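# Stow earphones in chest drawer and close it

## Task

Place the coiled earphones inside the small chest's open drawer, then push that drawer closed, with the chest still standing upright at the end.

## Robot and tools

Robot: two seven-joint Franka FR3 arms, left_arm and right_arm, each carrying a Robotiq 2F-140 gripper with a wrist camera. The fingers can fold at a hinge. A part held near the fingertips (the outer quarter of the pads) is squeezed as commanded. Held closer to the palm, the fingers may wrap round it, so a thin part may slip and a wide one may be squeezed too hard. A fingertip pushed end-on into a surface folds easily, so a move can pass the surface without clear contact and a later grip can fail.

Frames: the scene frame has its origin at table-top height, halfway between the nominal arm bases, with +z up and +x pointing out over the table. left_arm sits on the +y side (image left and right do not follow this). Measured bases: left_arm at (-0.026, +0.384, +0.017) m, right_arm at (-0.059, -0.449, +0.017) m, each turned slightly about z. Every hand position, orientation, target and wrist-camera pose in results is in that arm's own base frame. The table and cam_high use the scene frame. The gripper's fingers point along its own +z and close along its y. end_effector_position is the point between the closed pads; fingertips extend about 33 mm past it when the gap is 40 mm or less, and about 9 mm when wide open.

execute_actions(actions, cameras): actions is a list of actions. Each action is a list of up to 15 rows, one row per 1/30 s step; if it is shorter, its final row is held to fill 15 steps, so one action lasts 0.5 s. A row is 18 numbers in [-1, 1], left arm first, then right: dx, dy, dz, rx, ry, rz, gripper position, force_limit, speed. Both arms always need their 9 numbers. The six pose numbers are offsets, not poses. They are measured along that arm's base axes, starting from its Hand target as it was when the action began. Every row counts from that same start, not from the row before, and the next action starts again from wherever the Hand target now is, so a repeated offset keeps moving the hand. Scale: 1.0 is 0.6 m or 180 degrees. rx, ry, rz form one rotation vector, turning about the Hand target point. Six zeros re-request the current Hand target. The three gripper numbers are absolute settings, not offsets: position +1 is 140 mm open, about -0.8 brings the pads together, and -1 closes until blocked. force_limit runs from about 14 N at -1 to 58 N at +1 for a slow close; speed runs from about 30 mm/s at -1 to 250 mm/s at +1, and a faster close grips much harder. Both begin at +1. To keep a gripper unchanged, resend its previous three numbers, since 0 is a real command. cameras: list of names, ["all"], or []; an empty actions list returns all images and the scene number.

move(target, speed, blend, blocking, cameras): target is one 18-number row, or a list of up to 15 rows, laid out as above. Every row is an offset from the Hand targets at the start of the move, not from the previous row. The gripper travels in a straight line, with no obstacle avoidance, and all arms finish together within 10 s. speed: top speed in m/s, 0.002 to 2, default 0.25 (one value or one per target). blend: corner rounding radius in m; 0 stops at each target. blocking=false returns after about 0.5 s while the move continues. The result adds a move: line such as done, off_target, moving, held or fault, plus limits such as paced or held. Faster moves lag and overshoot more and hit harder.

wait(seconds 0 to 10) lets time pass. stop() brakes a running move. zoom_image(camera, region [x0, y0, x1, y1] in pixels, at most 504 by 504) enlarges part of the latest image from cam_high, cam_left_wrist or cam_right_wrist. clear_fault(arm) releases a stopped arm after a reported fault. read_manual gives licence texts. finished_scene(scene) ends the scene for good; the drawer and earphones must already be in their final state.

Controller: each step the commanded pose is clipped to within 70 mm and 16 degrees of the measured hand. Hand target in a result is the last commanded pose after clipping. The hand may rest short of it; another command, even all zeros, asks again, or send the remaining gap as an offset. Large wrist turns can swing the elbow.

Results: end_effector_position (m) and end_effector_quat_wxyz in the arm's base frame, possibly a few cm off. object_status: 0 moving, 1 blocked while opening, 2 blocked while closing (a grip), 3 reached the set position or pads met. Check for 2 after closing. position_measured is in counts: 3 open, about 75 at 100 mm, 139 at 60 mm, 200 at 20 mm, 230 pads touching. To grip harder, raise force_limit and change position slightly (-1 to -0.98); to soften, open and close again slowly. Joint torques, external joint torques, flange force (gripper axes) and Wrist depth (7 by 7 grid of distances ahead of each wrist camera, - means no value) help detect contact. Step readings list hand positions during actions.

Limits and faults: an arm halts on contact torque of 85 N m at the first four joints or 11 N m at the last three, on 85 N of outside force (held weight included), on joint range ends, or on over-speed; clear_fault is needed afterwards. Long holding, stretched reach or pushing against something unreachable heats motors; an over-temperature stop lasts 30 to 60 s.

Avoid: dropping the earphones or letting anything fall or end up off the table, tipping the chest, slamming the drawer, hard hits on fixed or heavy things, squeezing hard on a part still resting on a surface, heavy force on a gripper, and any contact or pinching between the two arms. Objects may occasionally be nudged by outside pushes. Smooth, quick, low-effort motion is preferred.

Each tool is called after "Call:" as name([rows], argument=value, ...), one row to a line, values as JSON.

## Session

Call:
execute_actions(actions=[])

Scene clock: 0.00 s.
left_arm: end_effector_position=(+0.4274, -0.2475, +0.1376) position_measured=3 object_status=3 end_effector_quat_wxyz=(-0.050, +0.219, +0.922, -0.314) | right_arm: end_effector_position=(+0.5438, +0.0718, +0.1622) position_measured=3 object_status=3 end_effector_quat_wxyz=(-0.026, +0.731, -0.671, +0.122)
Joint positions: left_arm=[-0.414 0.064 0.219 -2.309 -0.761 2.078 2.325] | right_arm=[0.131 -0.061 0.062 -2.365 -0.262 2.475 0.299]
Joint velocities: within noise
Joint torques (N m): no reading
External joint torques (N m): no reading
Flange force (N): no reading
Wrist depth (mm): cam_left_wrist=[594 476 371 304 258 223 196 / 749 531 400 325 272 235 204 / 820 594 439 349 289 245 214 / 968 118 471 373 308 137 217 / - 109 507 408 327 137 96 / - 217 256 373 352 295 101 / - 222 253 339 384 310 -] | cam_right_wrist=[347 331 314 300 287 274 263 / 359 342 324 310 296 282 270 / 374 355 335 319 303 290 278 / 386 124 347 329 314 138 283 / - 114 360 341 322 138 101 / - 391 373 351 334 320 96 / - 408 374 364 345 330 -]
Hand target: left_arm +0.4274, -0.2475, +0.1376; -0.050, +0.219, +0.922, -0.314 | right_arm +0.5438, +0.0718, +0.1622; -0.026, +0.731, -0.671, +0.122
Tool commands: left_gripper/position=+1.0 left_gripper/force_limit=+1.0 left_gripper/speed=+1.0 right_gripper/position=+1.0 right_gripper/force_limit=+1.0 right_gripper/speed=+1.0

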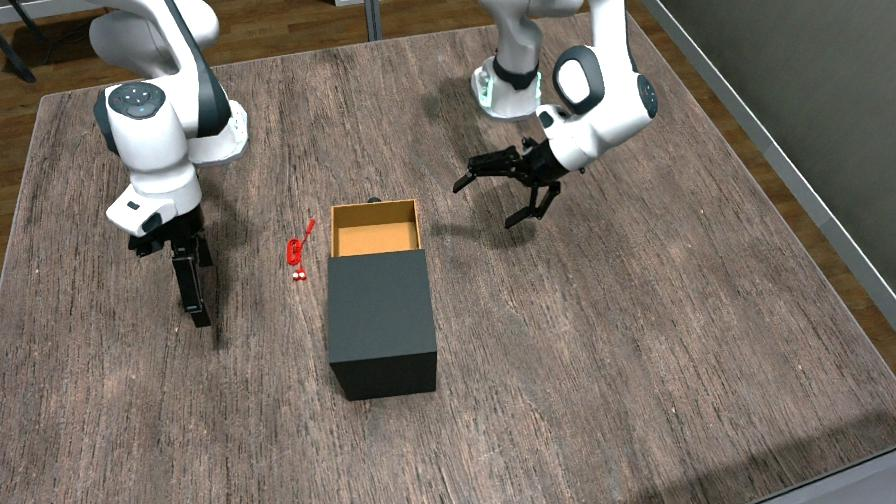

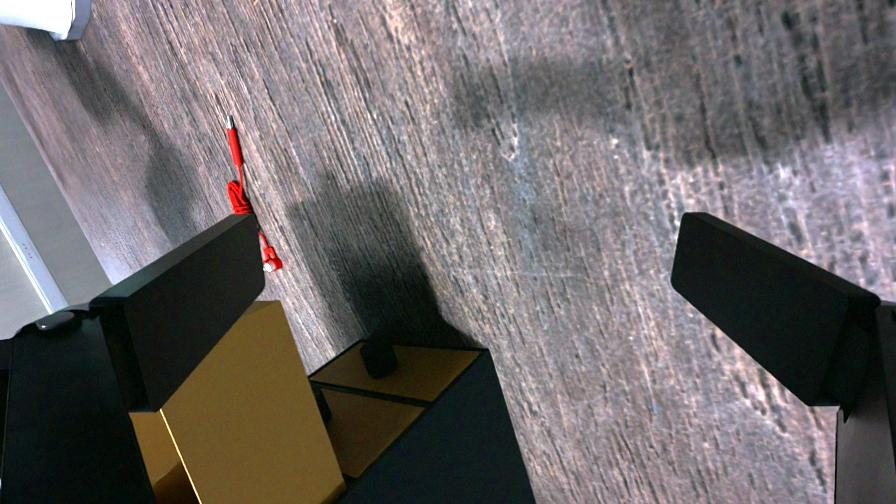

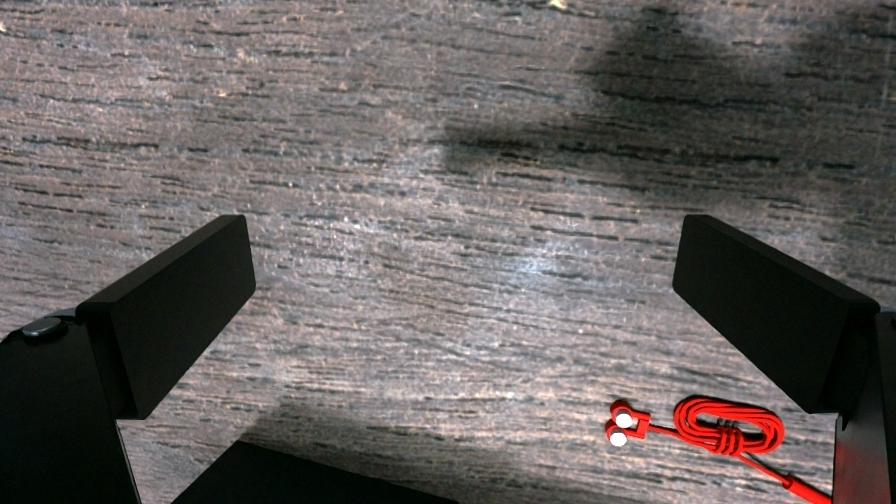

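Call:
zoom_image(camera="cam_high", region=[240, 160, 500, 420])

Call:
zoom_image(camera="cam_left_wrist", region=[100, 90, 500, 504])

Call:
zoom_image(camera="cam_right_wrist", region=[560, 350, 860, 504])

Scaled by 1.938 from the camera's 896x504 image, which has a finer 1280x720 frame.

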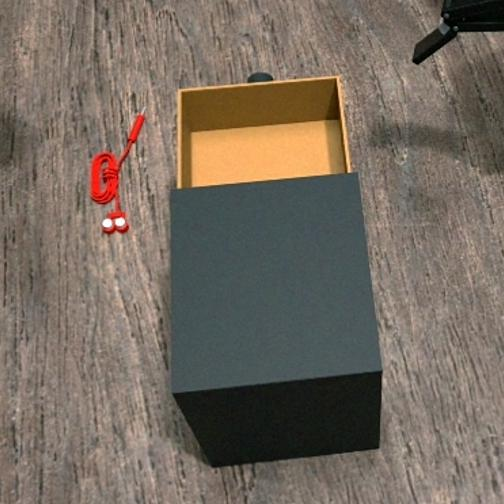

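Scaled by 1.217 from the camera's 896x504 image, which has a finer 1280x720 frame.

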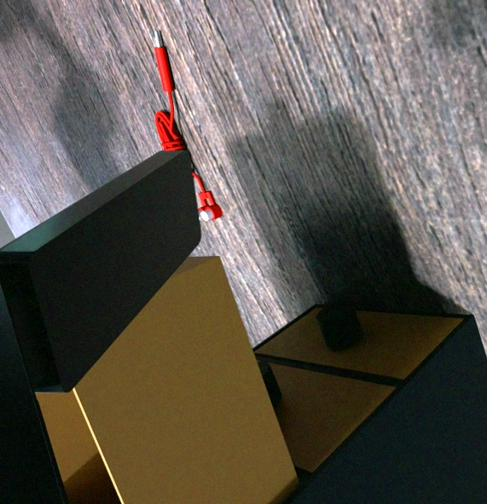

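Scaled by 1.680 from the camera's 896x504 image, which has a finer 1280x720 frame.

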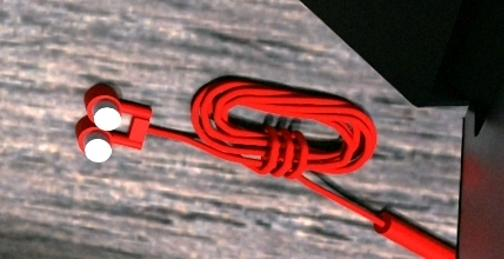

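Call:
move(target=[-0.1, 0, 0.267, 0, 0, 0, 1, 1, 1, -0.290, 0.2137, 0.118, -0.0182, 0.0855, 0.4701, 1, 1, 1], cameras=["all"])

Scene clock: 10.97 s.
left_arm: end_effector_position=(+0.3679, -0.2485, +0.2975) position_measured=3 object_status=3 end_effector_quat_wxyz=(-0.048, +0.221, +0.922, -0.316) | right_arm: end_effector_position=(+0.3696, +0.2004, +0.2321) position_measured=3 object_status=3 end_effector_quat_wxyz=(+0.000, +1.000, -0.004, -0.001)
Joint positions: left_arm=[-0.397 -0.33 0.191 -2.332 -0.601 1.833 2.034] | right_arm=[0.709 -0.403 -0.197 -2.449 -0.086 2.05 -0.996]
Joint velocities: left_arm=[within noise] | right_arm=[-0.001 -0.001 0 0.001 0 0 -0.007]
Joint torques (N m): left_arm=[0.96 -18.61 -2.19 24.13 0.14 1.31 -0.18] | right_arm=[1 -18.33 1.38 25.96 0.58 2.34 -0.25]
External joint torques (N m): left_arm=[1.01 1.04 -0.45 0.27 0.54 -0.07 -0.11] | right_arm=[1.06 -0.67 -0.33 1.77 -0.14 -0.29 -0.25]
Flange force (N): left_arm=[-3.1 1.3 -1.2] | right_arm=[2.9 -1.4 -4.6]
Wrist depth (mm): cam_left_wrist=[561 672 590 482 406 354 310 / 2723 846 642 518 431 371 324 / 2816 928 710 553 461 390 340 / - 118 784 603 492 136 347 / - 109 918 375 508 128 96 / - 2664 979 393 510 479 - / - - 1158 375 471 507 -] | cam_right_wrist=[155 338 345 349 350 352 354 / 360 361 363 368 370 372 373 / 380 380 384 387 390 393 393 / 398 124 408 410 412 129 414 / - 114 433 436 438 129 101 / - 457 461 466 468 478 96 / - 490 493 498 490 490 -]
Hand target: left_arm +0.3674, -0.2475, +0.2978; -0.050, +0.219, +0.922, -0.314 | right_arm +0.3698, +0.2000, +0.2330; +0.001, +1.000, +0.001, +0.000
Off the commanded pose: left_arm 0.001 m, 0 deg | right_arm 0.001 m, 0 deg.
move: done

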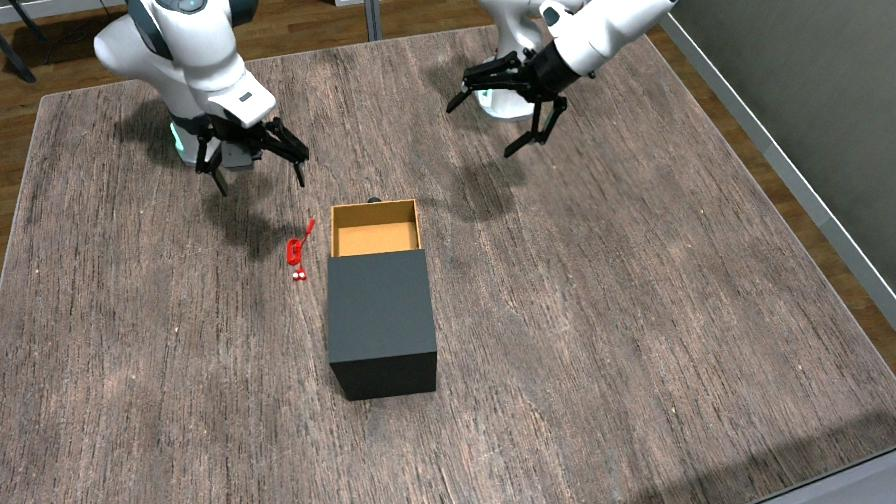

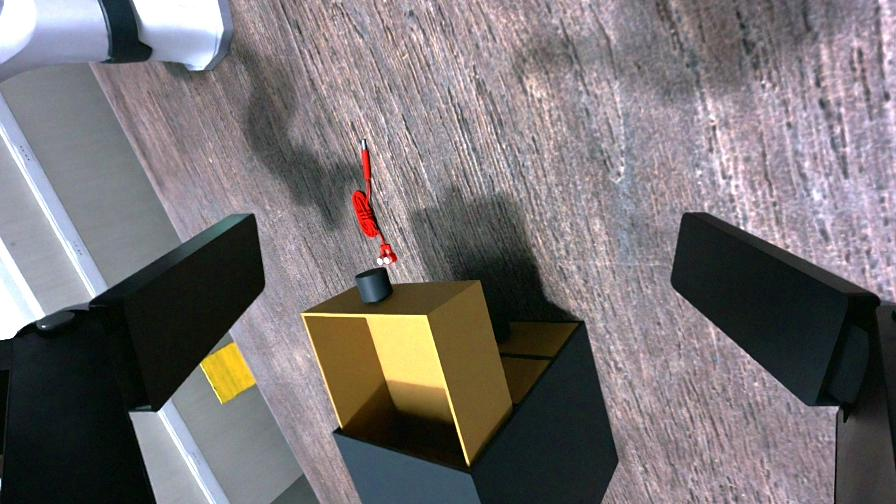

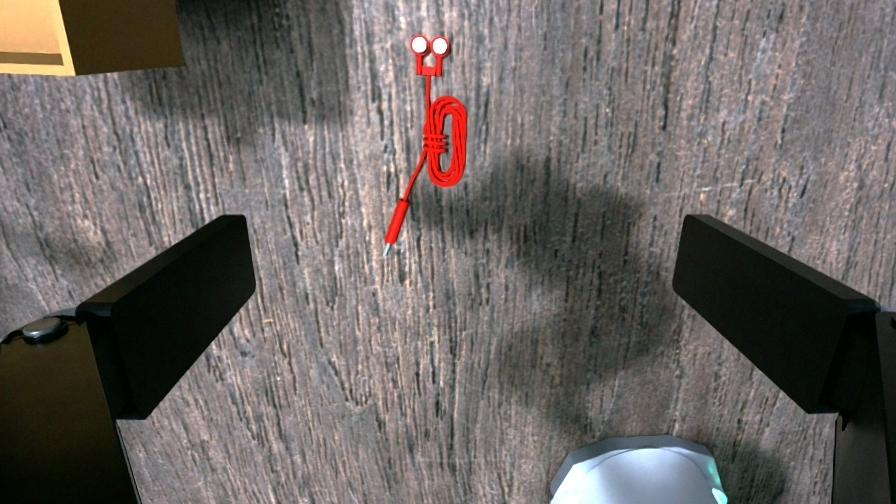

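Call:
zoom_image(camera="cam_right_wrist", region=[360, 10, 540, 270])

Call:
zoom_image(camera="cam_left_wrist", region=[270, 120, 640, 504])

Scaled by 1.938 from the camera's 896x504 image, which has a finer 1280x720 frame.

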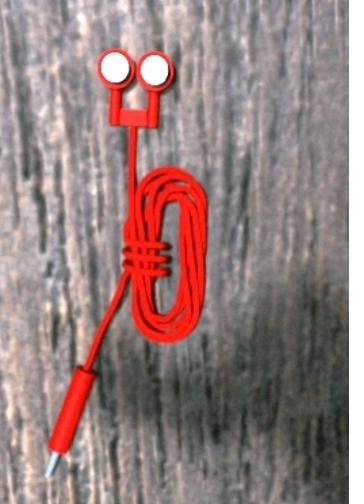

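Scaled by 1.312 from the camera's 896x504 image, which has a finer 1280x720 frame.

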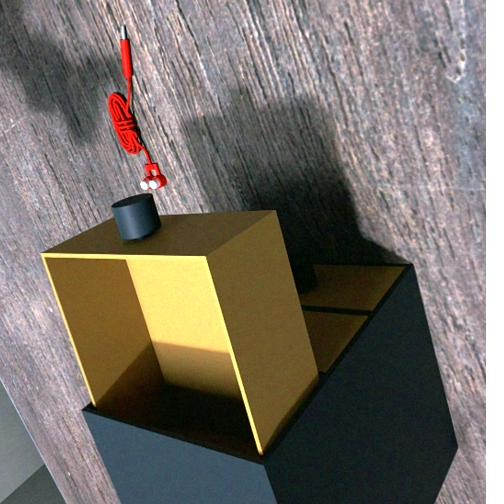

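Call:
move([
  [0,0,0,0,0,0,1,1,1, 0.012,-0.1,-0.2967,0,0,0,-1,-1,0],
  [0,0,0,0,0,0,1,1,1, 0.012,-0.1,-0.3417,0,0,0,-1,-1,0],
], speed=[0.25, 0.06], blend=[0.02, 0], cameras=["cam_right_wrist", "cam_high"])

Scene clock: 21.07 s.
left_arm: end_effector_position=(+0.3679, -0.2485, +0.2975) position_measured=3 object_status=3 end_effector_quat_wxyz=(-0.048, +0.221, +0.922, -0.316) | right_arm: end_effector_position=(+0.3762, +0.1397, +0.0281) position_measured=233 object_status=3 end_effector_quat_wxyz=(+0.001, +1.000, -0.002, -0.001)
Joint positions: left_arm=[-0.397 -0.33 0.191 -2.332 -0.601 1.833 2.033] | right_arm=[0.69 -0.05 -0.34 -2.721 -0.041 2.671 -1.181]
Joint velocities: left_arm=[within noise] | right_arm=[-0.001 0.001 -0.001 -0.002 0.002 0.001 -0.007]
Joint torques (N m): left_arm=[0.81 -18.56 -2.04 24.11 0.15 1.31 -0.25] | right_arm=[0.7 -22.4 0.09 18.67 0.94 2.92 -0.32]
External joint torques (N m): left_arm=[0.79 1.12 -0.37 0.31 0.54 -0.06 -0.19] | right_arm=[0.68 0.17 -0.29 1.27 0.56 0.31 -0.32]
Flange force (N): left_arm=[-3.6 1.1 -1.2] | right_arm=[5.8 -1.9 3.3]
Wrist depth (mm): cam_left_wrist=[568 659 587 483 408 354 311 / - 854 642 517 433 371 324 / - 939 714 553 460 390 340 / - 118 712 606 490 136 348 / - 110 832 452 510 128 96 / - 2528 1054 366 484 480 - / - 2753 1073 360 472 508 -] | cam_right_wrist=[158 156 160 161 162 163 164 / 166 167 169 169 170 172 173 / 175 176 176 179 180 181 183 / 185 186 184 124 189 192 194 / 197 196 - 88 88 202 206 / 207 - - - 70 - 218 / - - - - - - -]
Hand target: left_arm +0.3674, -0.2475, +0.2978; -0.050, +0.219, +0.922, -0.314 | right_arm +0.3770, +0.1400, +0.0280; +0.001, +1.000, +0.001, +0.000
Off the commanded pose: left_arm 0.001 m, 0 deg | right_arm 0.001 m, 0 deg.
move: done; blend cut to 0.0135 m at target 1
Images, in order (width x height): cam_high 896x504, cam_right_wrist 896x504.

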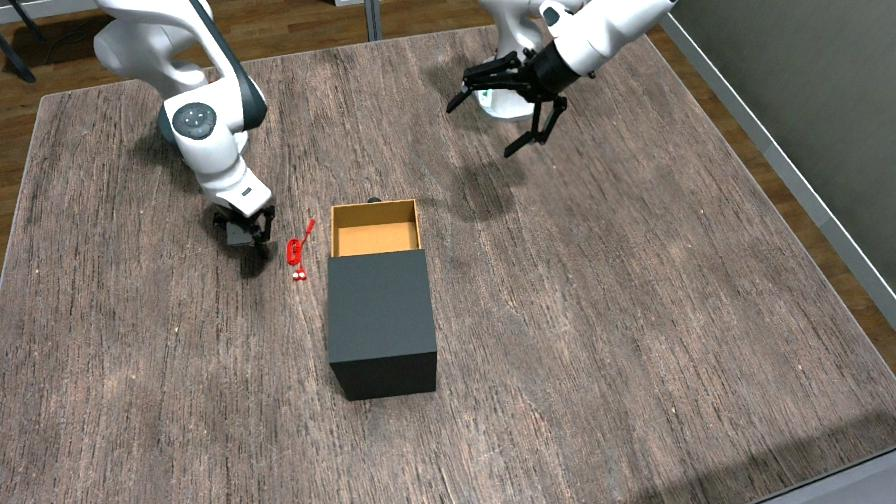

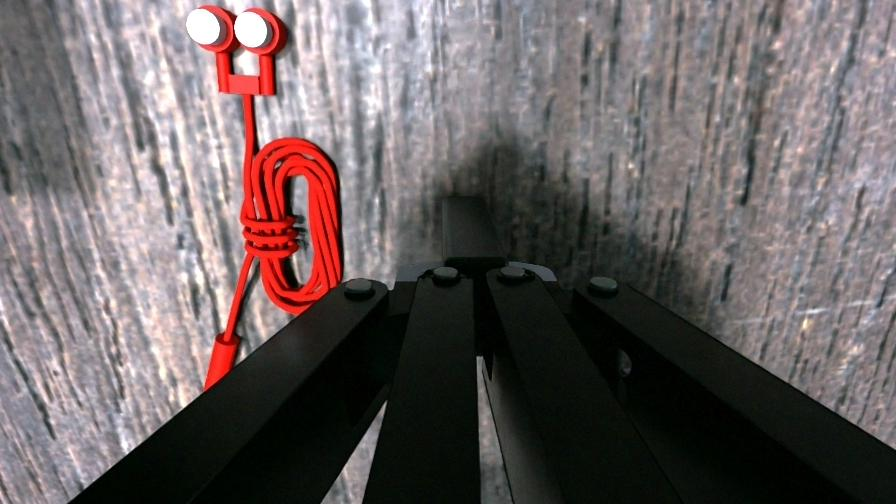

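Call:
execute_actions([
  [[0,0,0,0,0,0,1,1,1,0,0,-0.01,0,0,0,-1,-1,0]],
  [[0,0,0,0,0,0,1,1,1,0,0,-0.003,0,0,0,-1,-1,0]],
  [[0,0,0,0,0,0,1,1,1,0,0,-0.003,0,0,0,-1,-1,0]],
  [[0,0,0,0,0,0,1,1,1,0,0,-0.003,0,0,0,-1,-1,0]],
  [[0,0,0,0,0,0,1,1,1,0,0,-0.003,0,0,0,-1,-1,0]],
])

Scene clock: 25.13 s.
left_arm: end_effector_position=(+0.3679, -0.2485, +0.2975) position_measured=3 object_status=3 end_effector_quat_wxyz=(-0.048, +0.221, +0.922, -0.316) | right_arm: end_effector_position=(+0.3768, +0.1388, +0.0172) position_measured=233 object_status=3 end_effector_quat_wxyz=(+0.000, +1.000, -0.003, -0.001)
Joint positions: left_arm=[-0.397 -0.33 0.191 -2.332 -0.601 1.833 2.033] | right_arm=[0.692 -0.013 -0.341 -2.721 -0.01 2.706 -1.205]
Joint torques (N m): left_arm=[0.83 -18.59 -2.04 24.14 0.14 1.31 -0.21] | right_arm=[2 -19.34 1.38 17.42 1.19 3.99 -0.15]
External joint torques (N m): left_arm=[0.86 0.91 -0.32 0.43 0.52 -0.05 -0.15] | right_arm=[1.96 3.97 1.24 0.49 0.84 1.36 -0.15]
External joint torques at the end of the 1st action: left_arm=[0.83 0.98 -0.35 0.32 0.53 -0.07 -0.21] | right_arm=[0.93 0.33 -0.03 0.87 0.61 0.23 -0.19]
External joint torques at the end of the 2nd action: left_arm=[0.89 1 -0.27 0.32 0.54 -0.05 -0.21] | right_arm=[1.03 0.14 -0.01 0.9 0.61 0.2 -0.18]
External joint torques at the end of the 3rd action: left_arm=[0.84 1.08 -0.29 0.34 0.51 -0.06 -0.19] | right_arm=[0.98 0.19 0.1 0.93 0.55 0.3 -0.15]
External joint torques at the end of the 4th action: left_arm=[0.89 1.06 -0.25 0.22 0.54 -0.08 -0.23] | right_arm=[1.56 1 0.83 0.62 0.73 0.64 -0.28]
Flange force (N): left_arm=[-3.3 1.1 -1.5] | right_arm=[11.0 -8.1 20.9]
Flange force at the end of the 1st action (N): left_arm=[-3.2 1.0 -1.3] | right_arm=[4.6 -2.5 3.8]
Flange force at the end of the 2nd action (N): left_arm=[-3.2 1.1 -1.4] | right_arm=[4.3 -2.5 3.2]
Flange force at the end of the 3rd action (N): left_arm=[-3.5 1.2 -1.3] | right_arm=[4.2 -2.6 3.5]
Flange force at the end of the 4th action (N): left_arm=[-3.1 1.2 -1.2] | right_arm=[5.2 -4.4 8.4]
Wrist depth (mm): cam_left_wrist=[572 672 591 485 411 354 311 / - 854 644 515 433 370 323 / 392 976 698 556 462 392 340 / 387 118 714 603 491 137 347 / - 109 911 353 504 128 96 / - 2753 1046 - 494 477 - / - 2383 1158 382 469 507 -] | cam_right_wrist=[148 146 150 151 152 152 153 / 156 157 158 158 160 161 162 / 164 163 165 167 169 170 171 / 174 175 174 136 177 180 181 / 185 185 - 88 88 189 193 / 194 - - - 70 - 205 / - - - - - - -]
Hand target: left_arm +0.3674, -0.2475, +0.2978; -0.050, +0.219, +0.922, -0.314 | right_arm +0.3770, +0.1400, +0.0148; +0.001, +1.000, +0.001, +0.000
Off the commanded pose: left_arm 0.001 m, 0 deg | right_arm 0.003 m, 0 deg.
Step readings (end_effector_position of left_arm | right_arm; steps 1 to 15: 1st action; 16 to 30: 2nd action; 31 to 45: 3rd action; 46 to 60: 4th action; 61 to 75: 5th action):
0: (+0.3679, -0.2485, +0.2975) | (+0.3763, +0.1397, +0.0281)
1: (+0.3679, -0.2485, +0.2975) | (+0.3765, +0.1398, +0.0280)
2: (+0.3679, -0.2485, +0.2975) | (+0.3767, +0.1398, +0.0269)
4: (+0.3679, -0.2485, +0.2975) | (+0.3758, +0.1390, +0.0240)
8: (+0.3679, -0.2485, +0.2975) | (+0.3755, +0.1387, +0.0220)
15: (+0.3679, -0.2485, +0.2975) | (+0.3765, +0.1392, +0.0222)
16: (+0.3679, -0.2485, +0.2975) | (+0.3766, +0.1392, +0.0222)
17: (+0.3679, -0.2485, +0.2975) | (+0.3766, +0.1392, +0.0218)
19: (+0.3679, -0.2485, +0.2975) | (+0.3764, +0.1390, +0.0209)
23: (+0.3679, -0.2485, +0.2975) | (+0.3765, +0.1389, +0.0204)
30: (+0.3679, -0.2485, +0.2975) | (+0.3769, +0.1391, +0.0205)
31: (+0.3679, -0.2485, +0.2975) | (+0.3769, +0.1391, +0.0205)
32: (+0.3679, -0.2485, +0.2975) | (+0.3769, +0.1391, +0.0201)
34: (+0.3679, -0.2485, +0.2975) | (+0.3766, +0.1389, +0.0192)
38: (+0.3679, -0.2485, +0.2975) | (+0.3767, +0.1389, +0.0187)
45: (+0.3679, -0.2485, +0.2975) | (+0.3770, +0.1390, +0.0188)
46: (+0.3679, -0.2485, +0.2975) | (+0.3770, +0.1391, +0.0187)
47: (+0.3679, -0.2485, +0.2975) | (+0.3770, +0.1391, +0.0184)
49: (+0.3679, -0.2485, +0.2975) | (+0.3767, +0.1388, +0.0174)
53: (+0.3679, -0.2485, +0.2975) | (+0.3767, +0.1388, +0.0172)
60: (+0.3679, -0.2485, +0.2975) | (+0.3767, +0.1388, +0.0172)
61: (+0.3679, -0.2485, +0.2975) | (+0.3767, +0.1388, +0.0172)
62: (+0.3679, -0.2485, +0.2975) | (+0.3767, +0.1388, +0.0172)
64: (+0.3679, -0.2485, +0.2975) | (+0.3767, +0.1388, +0.0172)
68: (+0.3679, -0.2485, +0.2975) | (+0.3767, +0.1388, +0.0172)
75: (+0.3679, -0.2485, +0.2975) | (+0.3767, +0.1388, +0.0172)

Call:
move([
  [0,0,0,0,0,0,1,1,1, 0,0,0.092,0,0,0,-0.1,-1,-0.5],
  [0,0,0,0,0,0,1,1,1, -0.0025,0.1108,0.092,0,0,0,-0.1,-1,-0.5],
], speed=0.2, blend=[0.03, 0], cameras=["cam_right_wrist"])

Scene clock: 27.83 s.
left_arm: end_effector_position=(+0.3679, -0.2485, +0.2975) position_measured=3 object_status=3 end_effector_quat_wxyz=(-0.048, +0.221, +0.922, -0.316) | right_arm: end_effector_position=(+0.3759, +0.2066, +0.0704) position_measured=141 object_status=3 end_effector_quat_wxyz=(+0.000, +1.000, +0.005, +0.001)
Joint positions: left_arm=[-0.397 -0.33 0.191 -2.332 -0.601 1.833 2.033] | right_arm=[0.741 -0.098 -0.243 -2.624 -0.043 2.53 -1.046]
Joint velocities: left_arm=[within noise] | right_arm=[0 0 0.001 0.001 -0.001 0 0.007]
Joint torques (N m): left_arm=[0.82 -18.65 -2.02 24.17 0.14 1.3 -0.25] | right_arm=[0.11 -23.54 0.67 21.27 0.75 2.34 0.19]
External joint torques (N m): left_arm=[0.8 0.94 -0.35 0.37 0.52 -0.08 -0.19] | right_arm=[0.08 0.28 0.12 1.46 0.28 -0.31 0.19]
Flange force (N): left_arm=[-3.2 0.9 -1.4] | right_arm=[4.7 -3.3 -0.9]
Wrist depth (mm): cam_left_wrist=[574 672 591 483 410 352 311 / 2581 852 642 521 428 372 326 / 2316 928 700 562 456 390 341 / - 118 692 599 491 137 348 / - 109 477 375 509 128 96 / - 102 1092 368 488 475 - / - 2429 1032 370 468 506 -] | cam_right_wrist=[196 197 199 198 201 202 203 / 206 207 209 210 211 213 214 / 217 219 220 221 222 225 226 / 230 231 148 238 230 237 240 / 241 78 94 250 244 93 250 / - - 264 266 266 - 73 / - - - 284 284 - -]
Hand target: left_arm +0.3674, -0.2475, +0.2978; -0.050, +0.219, +0.922, -0.314 | right_arm +0.3755, +0.2065, +0.0700; +0.001, +1.000, +0.001, +0.000
Off the commanded pose: left_arm 0.001 m, 0 deg | right_arm 0.001 m, 0 deg.
move: done; blend cut to 0.0276 m at target 1
Images, in order (width x height): cam_right_wrist 896x504.

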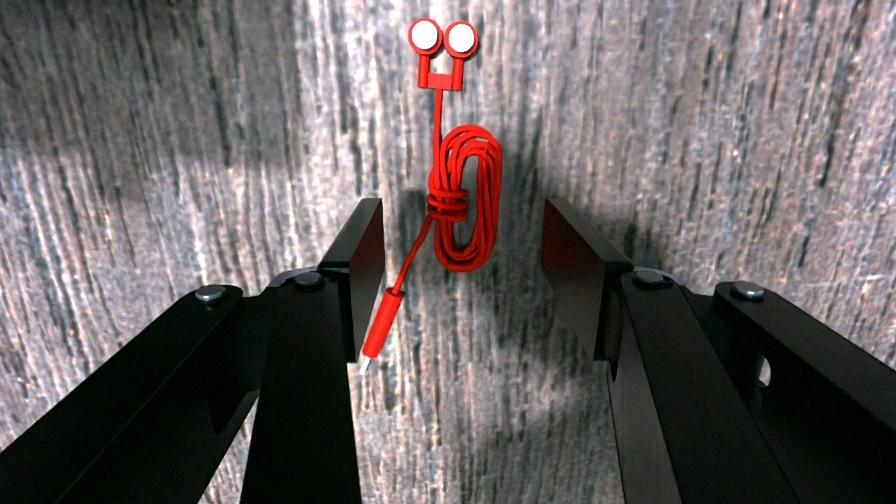

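Call:
move([
  [0,0,0,0,0,0,1,1,1, 0,-0.0017,-0.0842,0,0,0,-0.1,-1,-0.5],
  [0,0,0,0,0,0,1,1,1, 0,-0.0017,-0.0842,0,0,0,-1,-1,-1],
], speed=0.12, cameras=["cam_right_wrist"])

Scene clock: 31.63 s.
left_arm: end_effector_position=(+0.3679, -0.2485, +0.2975) position_measured=3 object_status=3 end_effector_quat_wxyz=(-0.048, +0.221, +0.922, -0.316) | right_arm: end_effector_position=(+0.3753, +0.2046, +0.0197) position_measured=212 object_status=0 end_effector_quat_wxyz=(+0.001, +1.000, -0.002, -0.001)
Joint positions: left_arm=[-0.397 -0.33 0.191 -2.332 -0.601 1.833 2.033] | right_arm=[0.743 0.041 -0.24 -2.639 0.018 2.677 -1.08]
Joint torques (N m): left_arm=[0.8 -18.6 -2.05 24.12 0.14 1.3 -0.25] | right_arm=[0.63 -25.55 -0.06 18.43 0.91 2.94 -0.21]
External joint torques (N m): left_arm=[0.87 0.98 -0.28 0.36 0.53 -0.06 -0.18] | right_arm=[0.56 0.63 0.09 1.06 0.55 0.32 -0.21]
Flange force (N): left_arm=[-3.3 1.1 -1.4] | right_arm=[4.7 -2.9 4.0]
Wrist depth (mm): cam_left_wrist=[578 668 587 484 409 352 310 / - 843 649 519 432 370 322 / - 968 708 559 459 391 340 / 367 118 704 601 490 137 345 / - 109 481 379 504 128 96 / - 102 1028 368 491 477 - / - 3218 1046 381 536 505 -] | cam_right_wrist=[150 151 152 153 154 155 157 / 158 158 161 161 162 163 165 / 167 168 169 167 171 172 174 / 176 177 177 124 179 183 184 / 187 186 - 94 94 190 196 / 197 - - - 67 - 206 / - - - - - - -]
Hand target: left_arm +0.3674, -0.2475, +0.2978; -0.050, +0.219, +0.922, -0.314 | right_arm +0.3755, +0.2054, +0.0195; +0.001, +1.000, +0.001, +0.000
Off the commanded pose: left_arm 0.001 m, 0 deg | right_arm 0.001 m, 0 deg.
move: done
Images, in order (width x height): cam_right_wrist 896x504.

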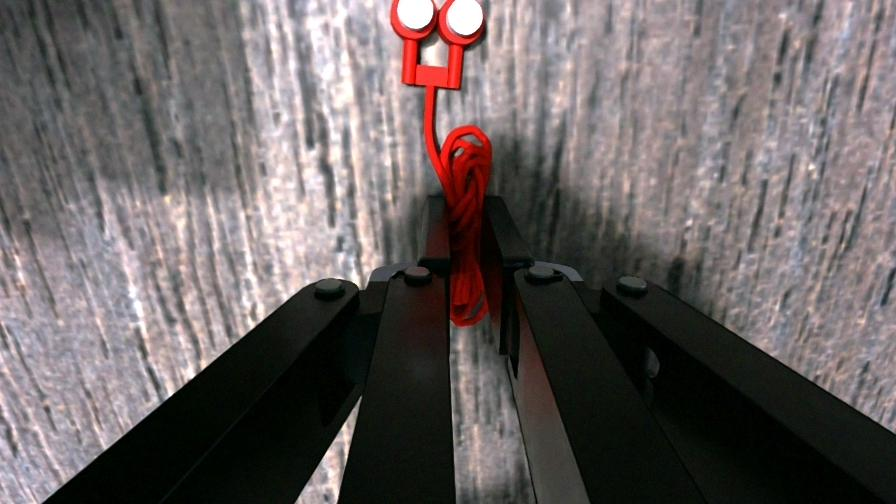

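Call:
wait(seconds=0.7, cameras=["cam_right_wrist"])

Scene clock: 32.43 s.
left_arm: end_effector_position=(+0.3679, -0.2485, +0.2975) position_measured=3 object_status=3 end_effector_quat_wxyz=(-0.048, +0.221, +0.922, -0.316) | right_arm: end_effector_position=(+0.3753, +0.2046, +0.0197) position_measured=212 object_status=2 end_effector_quat_wxyz=(+0.001, +1.000, -0.002, -0.001)
Joint positions: left_arm=[-0.397 -0.33 0.191 -2.332 -0.601 1.833 2.033] | right_arm=[0.743 0.041 -0.24 -2.639 0.018 2.677 -1.08]
Joint torques (N m): left_arm=[0.82 -18.62 -2.06 24.11 0.13 1.3 -0.22] | right_arm=[0.64 -25.57 -0.02 18.44 0.92 2.92 -0.22]
External joint torques (N m): left_arm=[0.87 0.97 -0.32 0.33 0.52 -0.06 -0.16] | right_arm=[0.74 0.65 0.3 0.98 0.55 0.29 -0.22]
Flange force (N): left_arm=[-3.2 1.1 -1.3] | right_arm=[4.4 -3.2 4.0]
Wrist depth (mm): cam_left_wrist=[572 670 593 484 409 353 310 / - 863 647 518 433 371 324 / 350 953 708 558 458 391 341 / 352 118 704 604 492 137 346 / - 109 474 375 502 128 96 / - 2784 991 372 491 480 - / - 2555 1203 362 471 503 -] | cam_right_wrist=[150 151 152 152 154 155 157 / 158 159 161 161 162 164 164 / 167 168 169 168 171 172 173 / 176 177 177 123 179 183 184 / 187 186 - 94 94 190 197 / 197 - - - 67 - 206 / - - - - - - -]
Hand target: left_arm +0.3674, -0.2475, +0.2978; -0.050, +0.219, +0.922, -0.314 | right_arm +0.3755, +0.2054, +0.0195; +0.001, +1.000, +0.001, +0.000
Tool commands: left_gripper/position=+1.0 left_gripper/force_limit=+1.0 left_gripper/speed=+1.0 right_gripper/position=-1.0 right_gripper/force_limit=-1.0 right_gripper/speed=-1.0
Off the commanded pose: left_arm 0.001 m, 0 deg | right_arm 0.001 m, 0 deg.
wait: 0.70 s; at rest by 0.07 s
Images, in order (width x height): cam_right_wrist 896x504.

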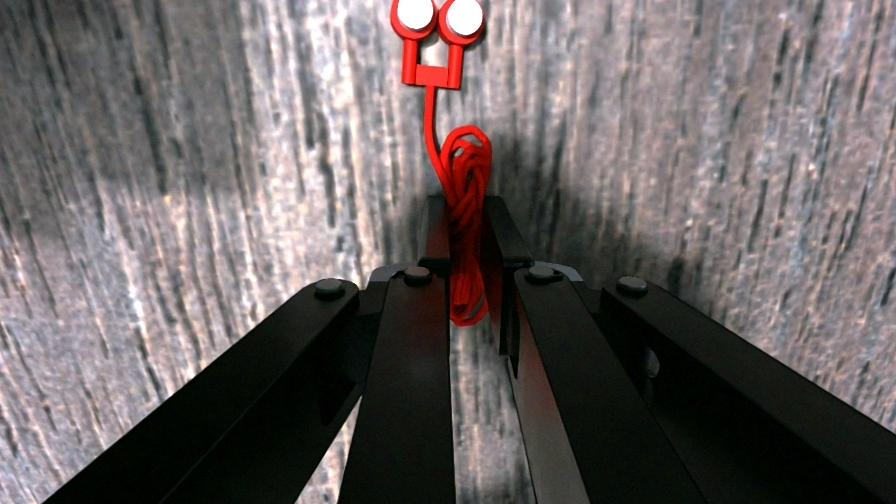

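Call:
move([
  [0,0,0,0,0,0,1,1,1, 0,0,0.12,0,0,0,-1,-1,-1],
  [0.1,0.1,0,0,0,0,1,1,1, 0.12,0.2,0.5,0,0,0,-1,-1,-1],
], speed=[0.12, 0.25], blend=[0.03, 0], cameras=["all"])

Scene clock: 36.87 s.
left_arm: end_effector_position=(+0.4282, -0.1882, +0.2984) position_measured=3 object_status=3 end_effector_quat_wxyz=(-0.049, +0.214, +0.923, -0.315) | right_arm: end_effector_position=(+0.4484, +0.3251, +0.3196) position_measured=212 object_status=2 end_effector_quat_wxyz=(+0.001, +1.000, +0.004, +0.001)
Joint positions: left_arm=[-0.365 -0.168 0.313 -2.149 -0.568 1.73 2.132] | right_arm=[0.786 -0.031 -0.155 -1.847 -0.008 1.818 -0.946]
Joint velocities: left_arm=[-0.001 0.001 -0.001 0 0.001 -0.001 0.007] | right_arm=[-0.002 -0.001 0 -0.001 -0.001 -0.004 0.002]
Joint torques (N m): left_arm=[0.65 -22.38 -1.52 24.14 0.06 1.18 0.12] | right_arm=[0.37 -31.49 0.08 26.71 1.3 2.36 0.28]
External joint torques (N m): left_arm=[0.74 2.02 0.08 0.49 0.53 -0.04 0.18] | right_arm=[0.3 -0.23 -0.12 1.97 0.51 -0.27 0.28]
Flange force (N): left_arm=[-6.5 4.1 -2.1] | right_arm=[5.2 -4.5 -5.5]
Wrist depth (mm): cam_left_wrist=[657 716 590 487 410 355 312 / - 852 647 518 437 374 324 / - 953 700 552 458 390 338 / - 118 642 579 487 137 348 / - 109 513 496 526 128 96 / - 1153 500 443 546 475 - / - - - 451 600 503 -] | cam_right_wrist=[420 268 277 282 430 433 434 / 443 274 291 299 453 456 459 / 466 277 304 174 479 479 485 / 490 494 492 123 501 509 515 / 518 516 - 88 94 529 546 / - - - - 67 - 575 / - - - - - - -]
Hand target: left_arm +0.4274, -0.1875, +0.2978; -0.050, +0.219, +0.922, -0.314 | right_arm +0.4475, +0.3254, +0.3195; +0.001, +1.000, +0.001, +0.000
Off the commanded pose: left_arm 0.001 m, 1 deg | right_arm 0.001 m, 0 deg.
move: done

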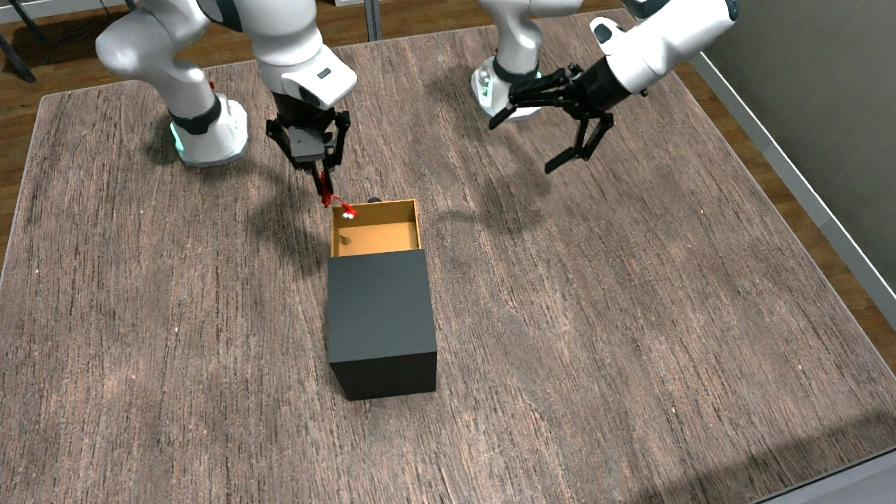

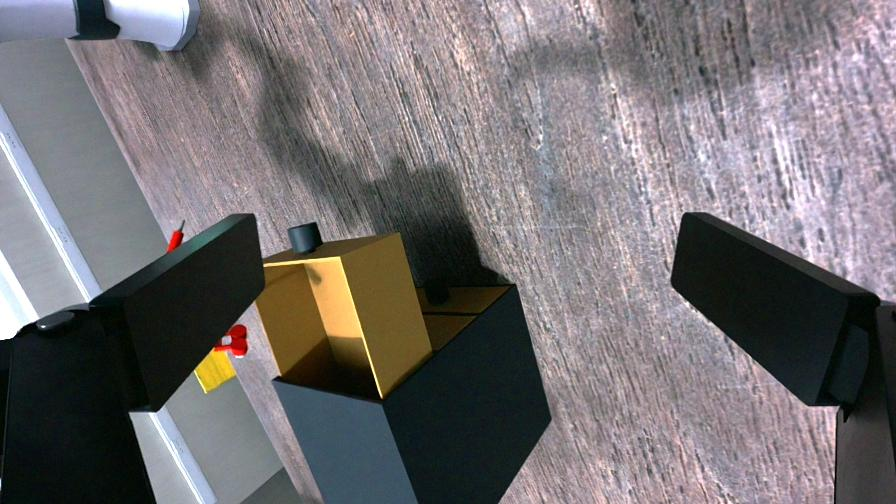

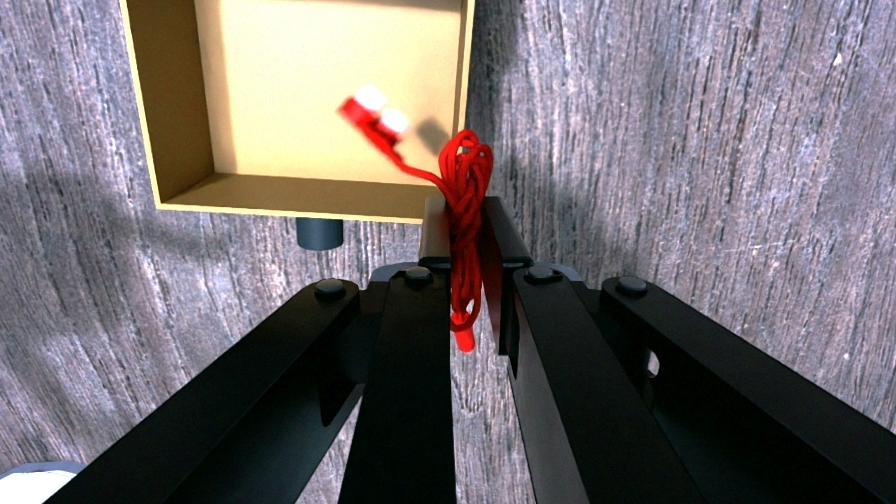

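Call:
zoom_image(camera="cam_right_wrist", region=[100, 0, 520, 300])

Call:
zoom_image(camera="cam_high", region=[260, 140, 460, 280])

Scaled by 1.200 from the camera's 896x504 image, which has a finer 1280x720 frame.

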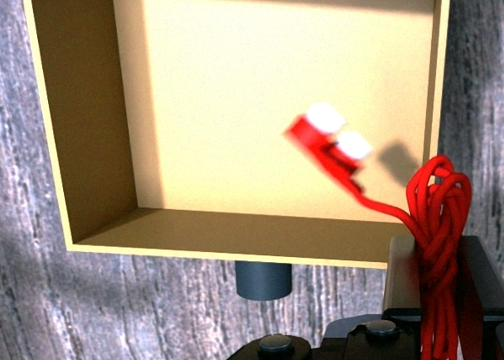

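Scaled by 2.520 from the camera's 896x504 image, which has a finer 1280x720 frame.

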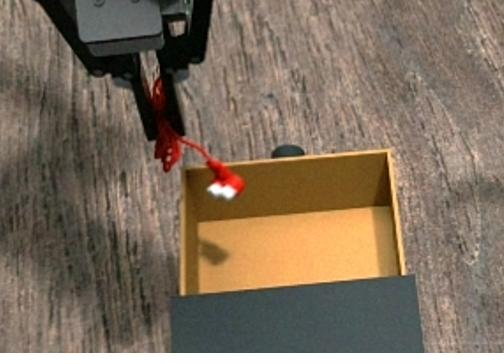

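Call:
move(target=[0,0,0,0,0,0,1,1,1, 0.0708,0.1277,0.07,0,0,0,-1,-1,-1], speed=0.15, cameras=["all"])

Scene clock: 43.00 s.
left_arm: end_effector_position=(+0.4281, -0.1882, +0.2984) position_measured=3 object_status=3 end_effector_quat_wxyz=(-0.049, +0.215, +0.923, -0.315) | right_arm: end_effector_position=(+0.4907, +0.4019, +0.3618) position_measured=212 object_status=2 end_effector_quat_wxyz=(+0.001, +1.000, +0.004, +0.001)
Joint positions: left_arm=[-0.365 -0.168 0.313 -2.149 -0.568 1.73 2.134] | right_arm=[0.802 0.251 -0.137 -1.377 0.031 1.627 -0.911]
Joint velocities: left_arm=[within noise] | right_arm=[-0.001 0.001 0 0 0 -0.003 0.003]
Joint torques (N m): left_arm=[0.66 -22.37 -1.58 24.24 0.04 1.16 0.13] | right_arm=[0.39 -40.39 -0.88 26.16 1.33 2.38 0.22]
External joint torques (N m): left_arm=[0.64 2.01 -0.09 0.56 0.5 -0.07 0.19] | right_arm=[0.25 -0.08 -0.2 1.87 0.52 -0.26 0.22]
Flange force (N): left_arm=[-6.8 3.9 -2.1] | right_arm=[7.8 -6.8 -7.1]
Wrist depth (mm): cam_left_wrist=[661 716 590 481 410 355 312 / - 846 642 514 434 371 326 / 2581 946 706 562 459 391 341 / 2406 118 511 584 489 137 348 / - 109 494 462 525 128 96 / - 308 465 439 545 472 - / - - 480 434 591 503 -] | cam_right_wrist=[456 459 452 248 249 470 476 / 479 483 338 330 343 496 497 / 505 510 511 162 509 524 527 / 533 539 533 119 541 553 560 / 565 561 - 88 94 575 598 / 591 - - - 67 - 626 / - - - - - - -]
Hand target: left_arm +0.4274, -0.1875, +0.2978; -0.050, +0.219, +0.922, -0.314 | right_arm +0.4900, +0.4021, +0.3615; +0.001, +1.000, +0.001, +0.000
Off the commanded pose: left_arm 0.001 m, 0 deg | right_arm 0.001 m, 0 deg.
move: done

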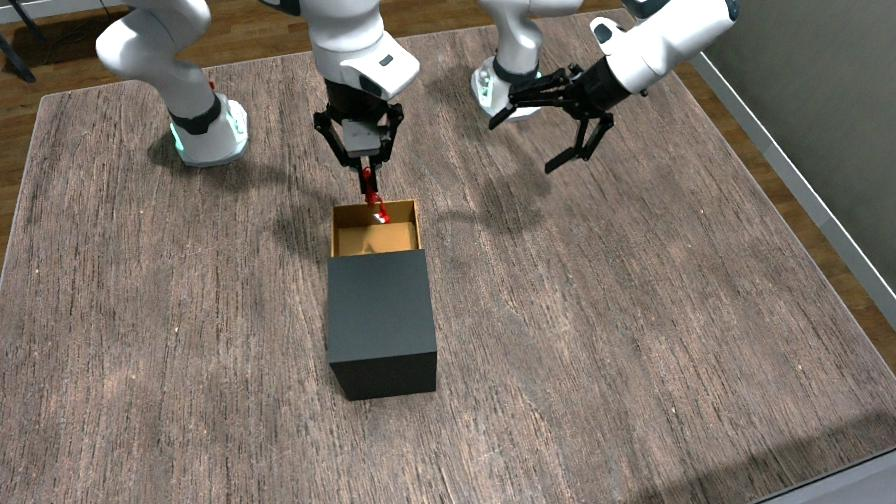

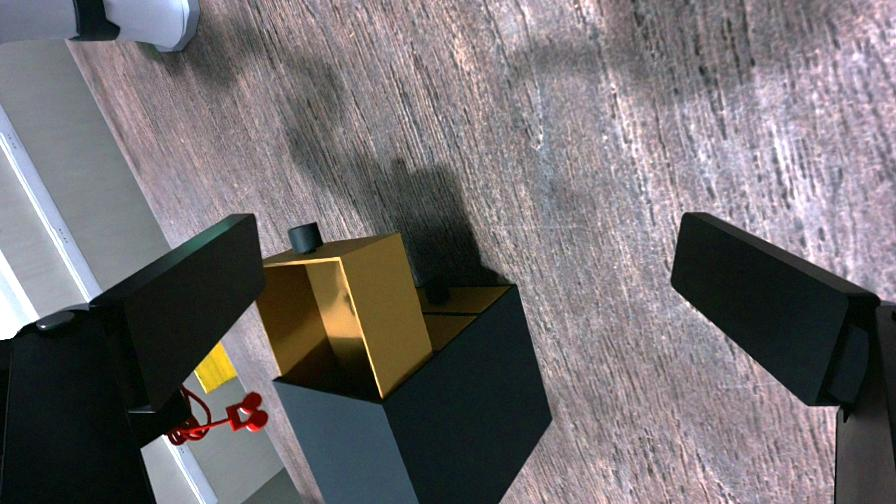

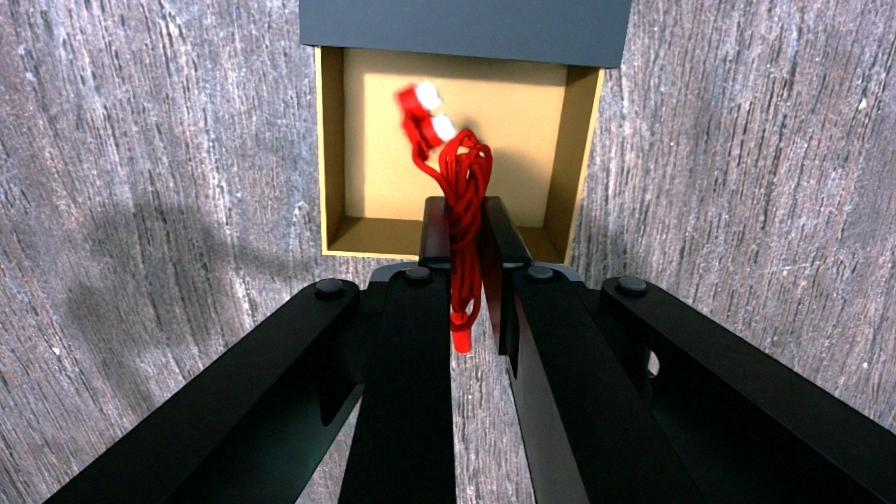

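Call:
move([
  [0,0,0,0,0,0,1,1,1, 0.0167,0.0048,-0.04,0,0,-0.25,-1,-1,-1],
  [0,0,0,0,0,0,1,1,1, 0.0167,0.0048,-0.19,0,0,-0.25,-1,-1,-1],
], speed=[0.25, 0.12], blend=[0.015, 0], cameras=["all"])

Scene clock: 55.87 s.
left_arm: end_effector_position=(+0.4281, -0.1882, +0.2984) position_measured=3 object_status=3 end_effector_quat_wxyz=(-0.049, +0.215, +0.923, -0.315) | right_arm: end_effector_position=(+0.4999, +0.4035, +0.2463) position_measured=212 object_status=2 end_effector_quat_wxyz=(+0.003, +0.925, -0.379, -0.001)
Joint positions: left_arm=[-0.365 -0.168 0.313 -2.149 -0.568 1.73 2.134] | right_arm=[0.933 0.291 -0.29 -1.626 0.084 1.898 -0.167]
Joint velocities: left_arm=[within noise] | right_arm=[-0.001 -0.001 -0.001 0 -0.001 0.005 0.003]
Joint torques (N m): left_arm=[0.65 -22.34 -1.59 24.13 0.03 1.14 0.09] | right_arm=[0.84 -42.09 -2.61 25.63 1.18 2.87 0.26]
External joint torques (N m): left_arm=[0.7 1.98 -0.03 0.48 0.5 -0.08 0.16] | right_arm=[0.93 -0.7 -0.12 0.82 0.48 0.29 0.26]
Flange force (N): left_arm=[-6.4 3.9 -2.1] | right_arm=[-1.2 -0.9 -1.2]
Wrist depth (mm): cam_left_wrist=[656 714 594 483 410 354 311 / - 852 644 517 432 373 323 / - 953 702 551 462 391 341 / - 118 490 582 490 137 348 / - 109 403 489 529 128 96 / - 335 515 462 549 475 - / - 304 - 462 590 503 -] | cam_right_wrist=[140 140 142 210 211 365 369 / 146 147 149 222 224 383 384 / 154 153 232 229 241 403 410 / 413 168 237 123 233 426 432 / 433 434 - 94 94 446 457 / - - - - 67 - 483 / - - - - - - -]
Hand target: left_arm +0.4274, -0.1875, +0.2978; -0.050, +0.219, +0.922, -0.314 | right_arm +0.5000, +0.4049, +0.2475; +0.000, +0.924, -0.382, +0.000
Off the commanded pose: left_arm 0.001 m, 0 deg | right_arm 0.002 m, 0 deg.
move: done

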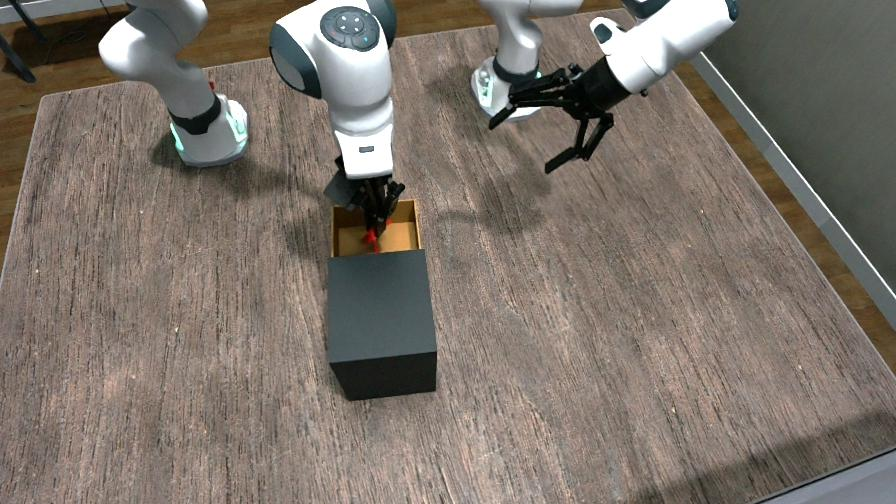

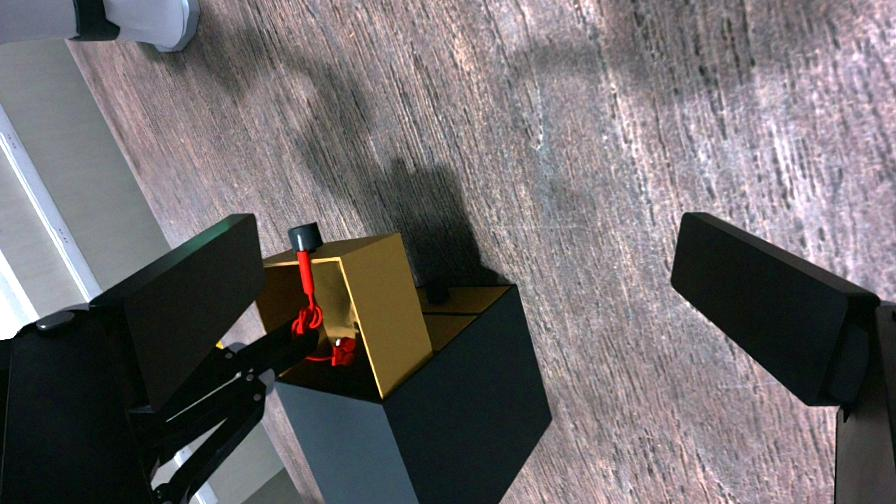

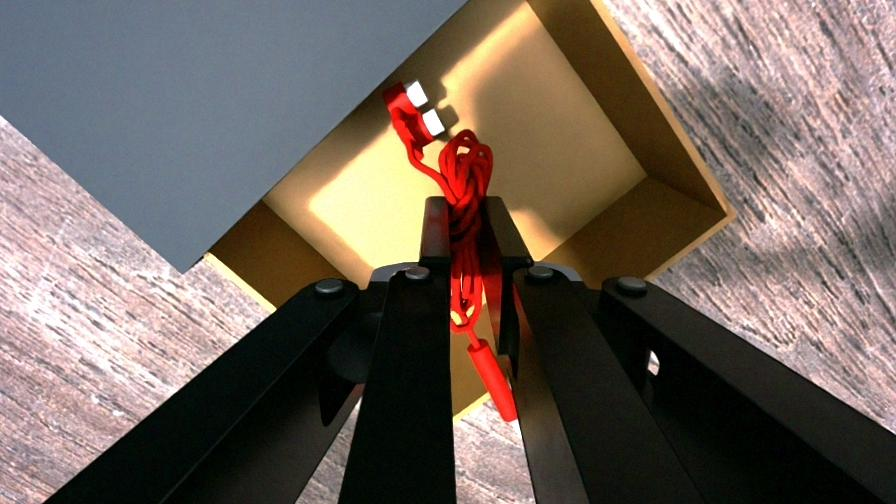

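Call:
zoom_image(camera="cam_left_wrist", region=[230, 190, 450, 420])

Call:
zoom_image(camera="cam_right_wrist", region=[340, 40, 640, 440])

Call:
zoom_image(camera="cam_high", region=[310, 160, 450, 280])

Scaled by 2.191 from the camera's 896x504 image, which has a finer 1280x720 frame.

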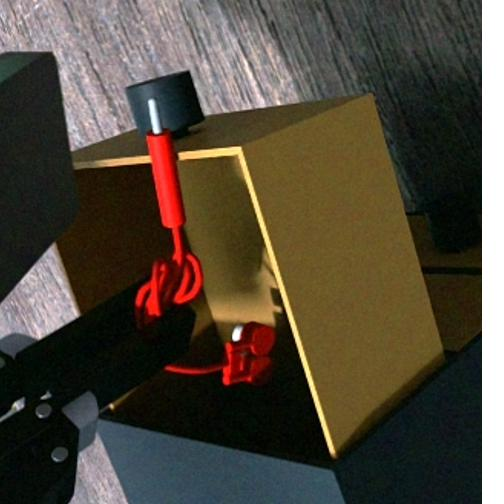

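Scaled by 1.260 from the camera's 896x504 image, which has a finer 1280x720 frame.

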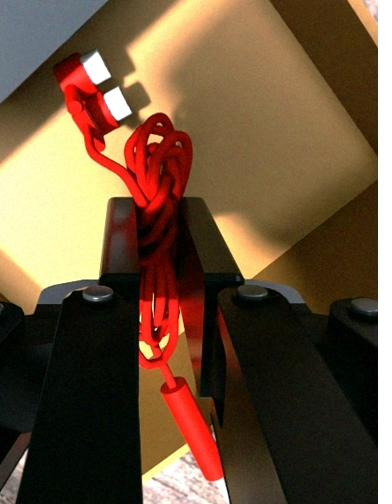

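Scaled by 3.600 from the camera's 896x504 image, which has a finer 1280x720 frame.

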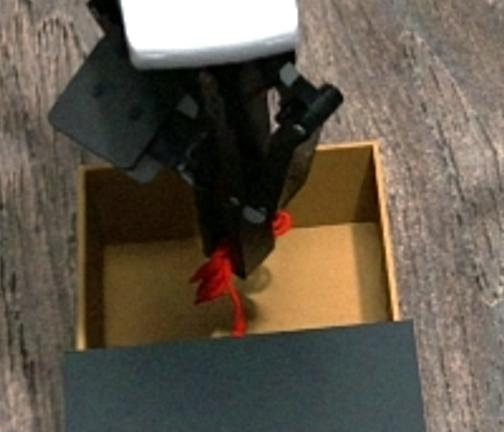

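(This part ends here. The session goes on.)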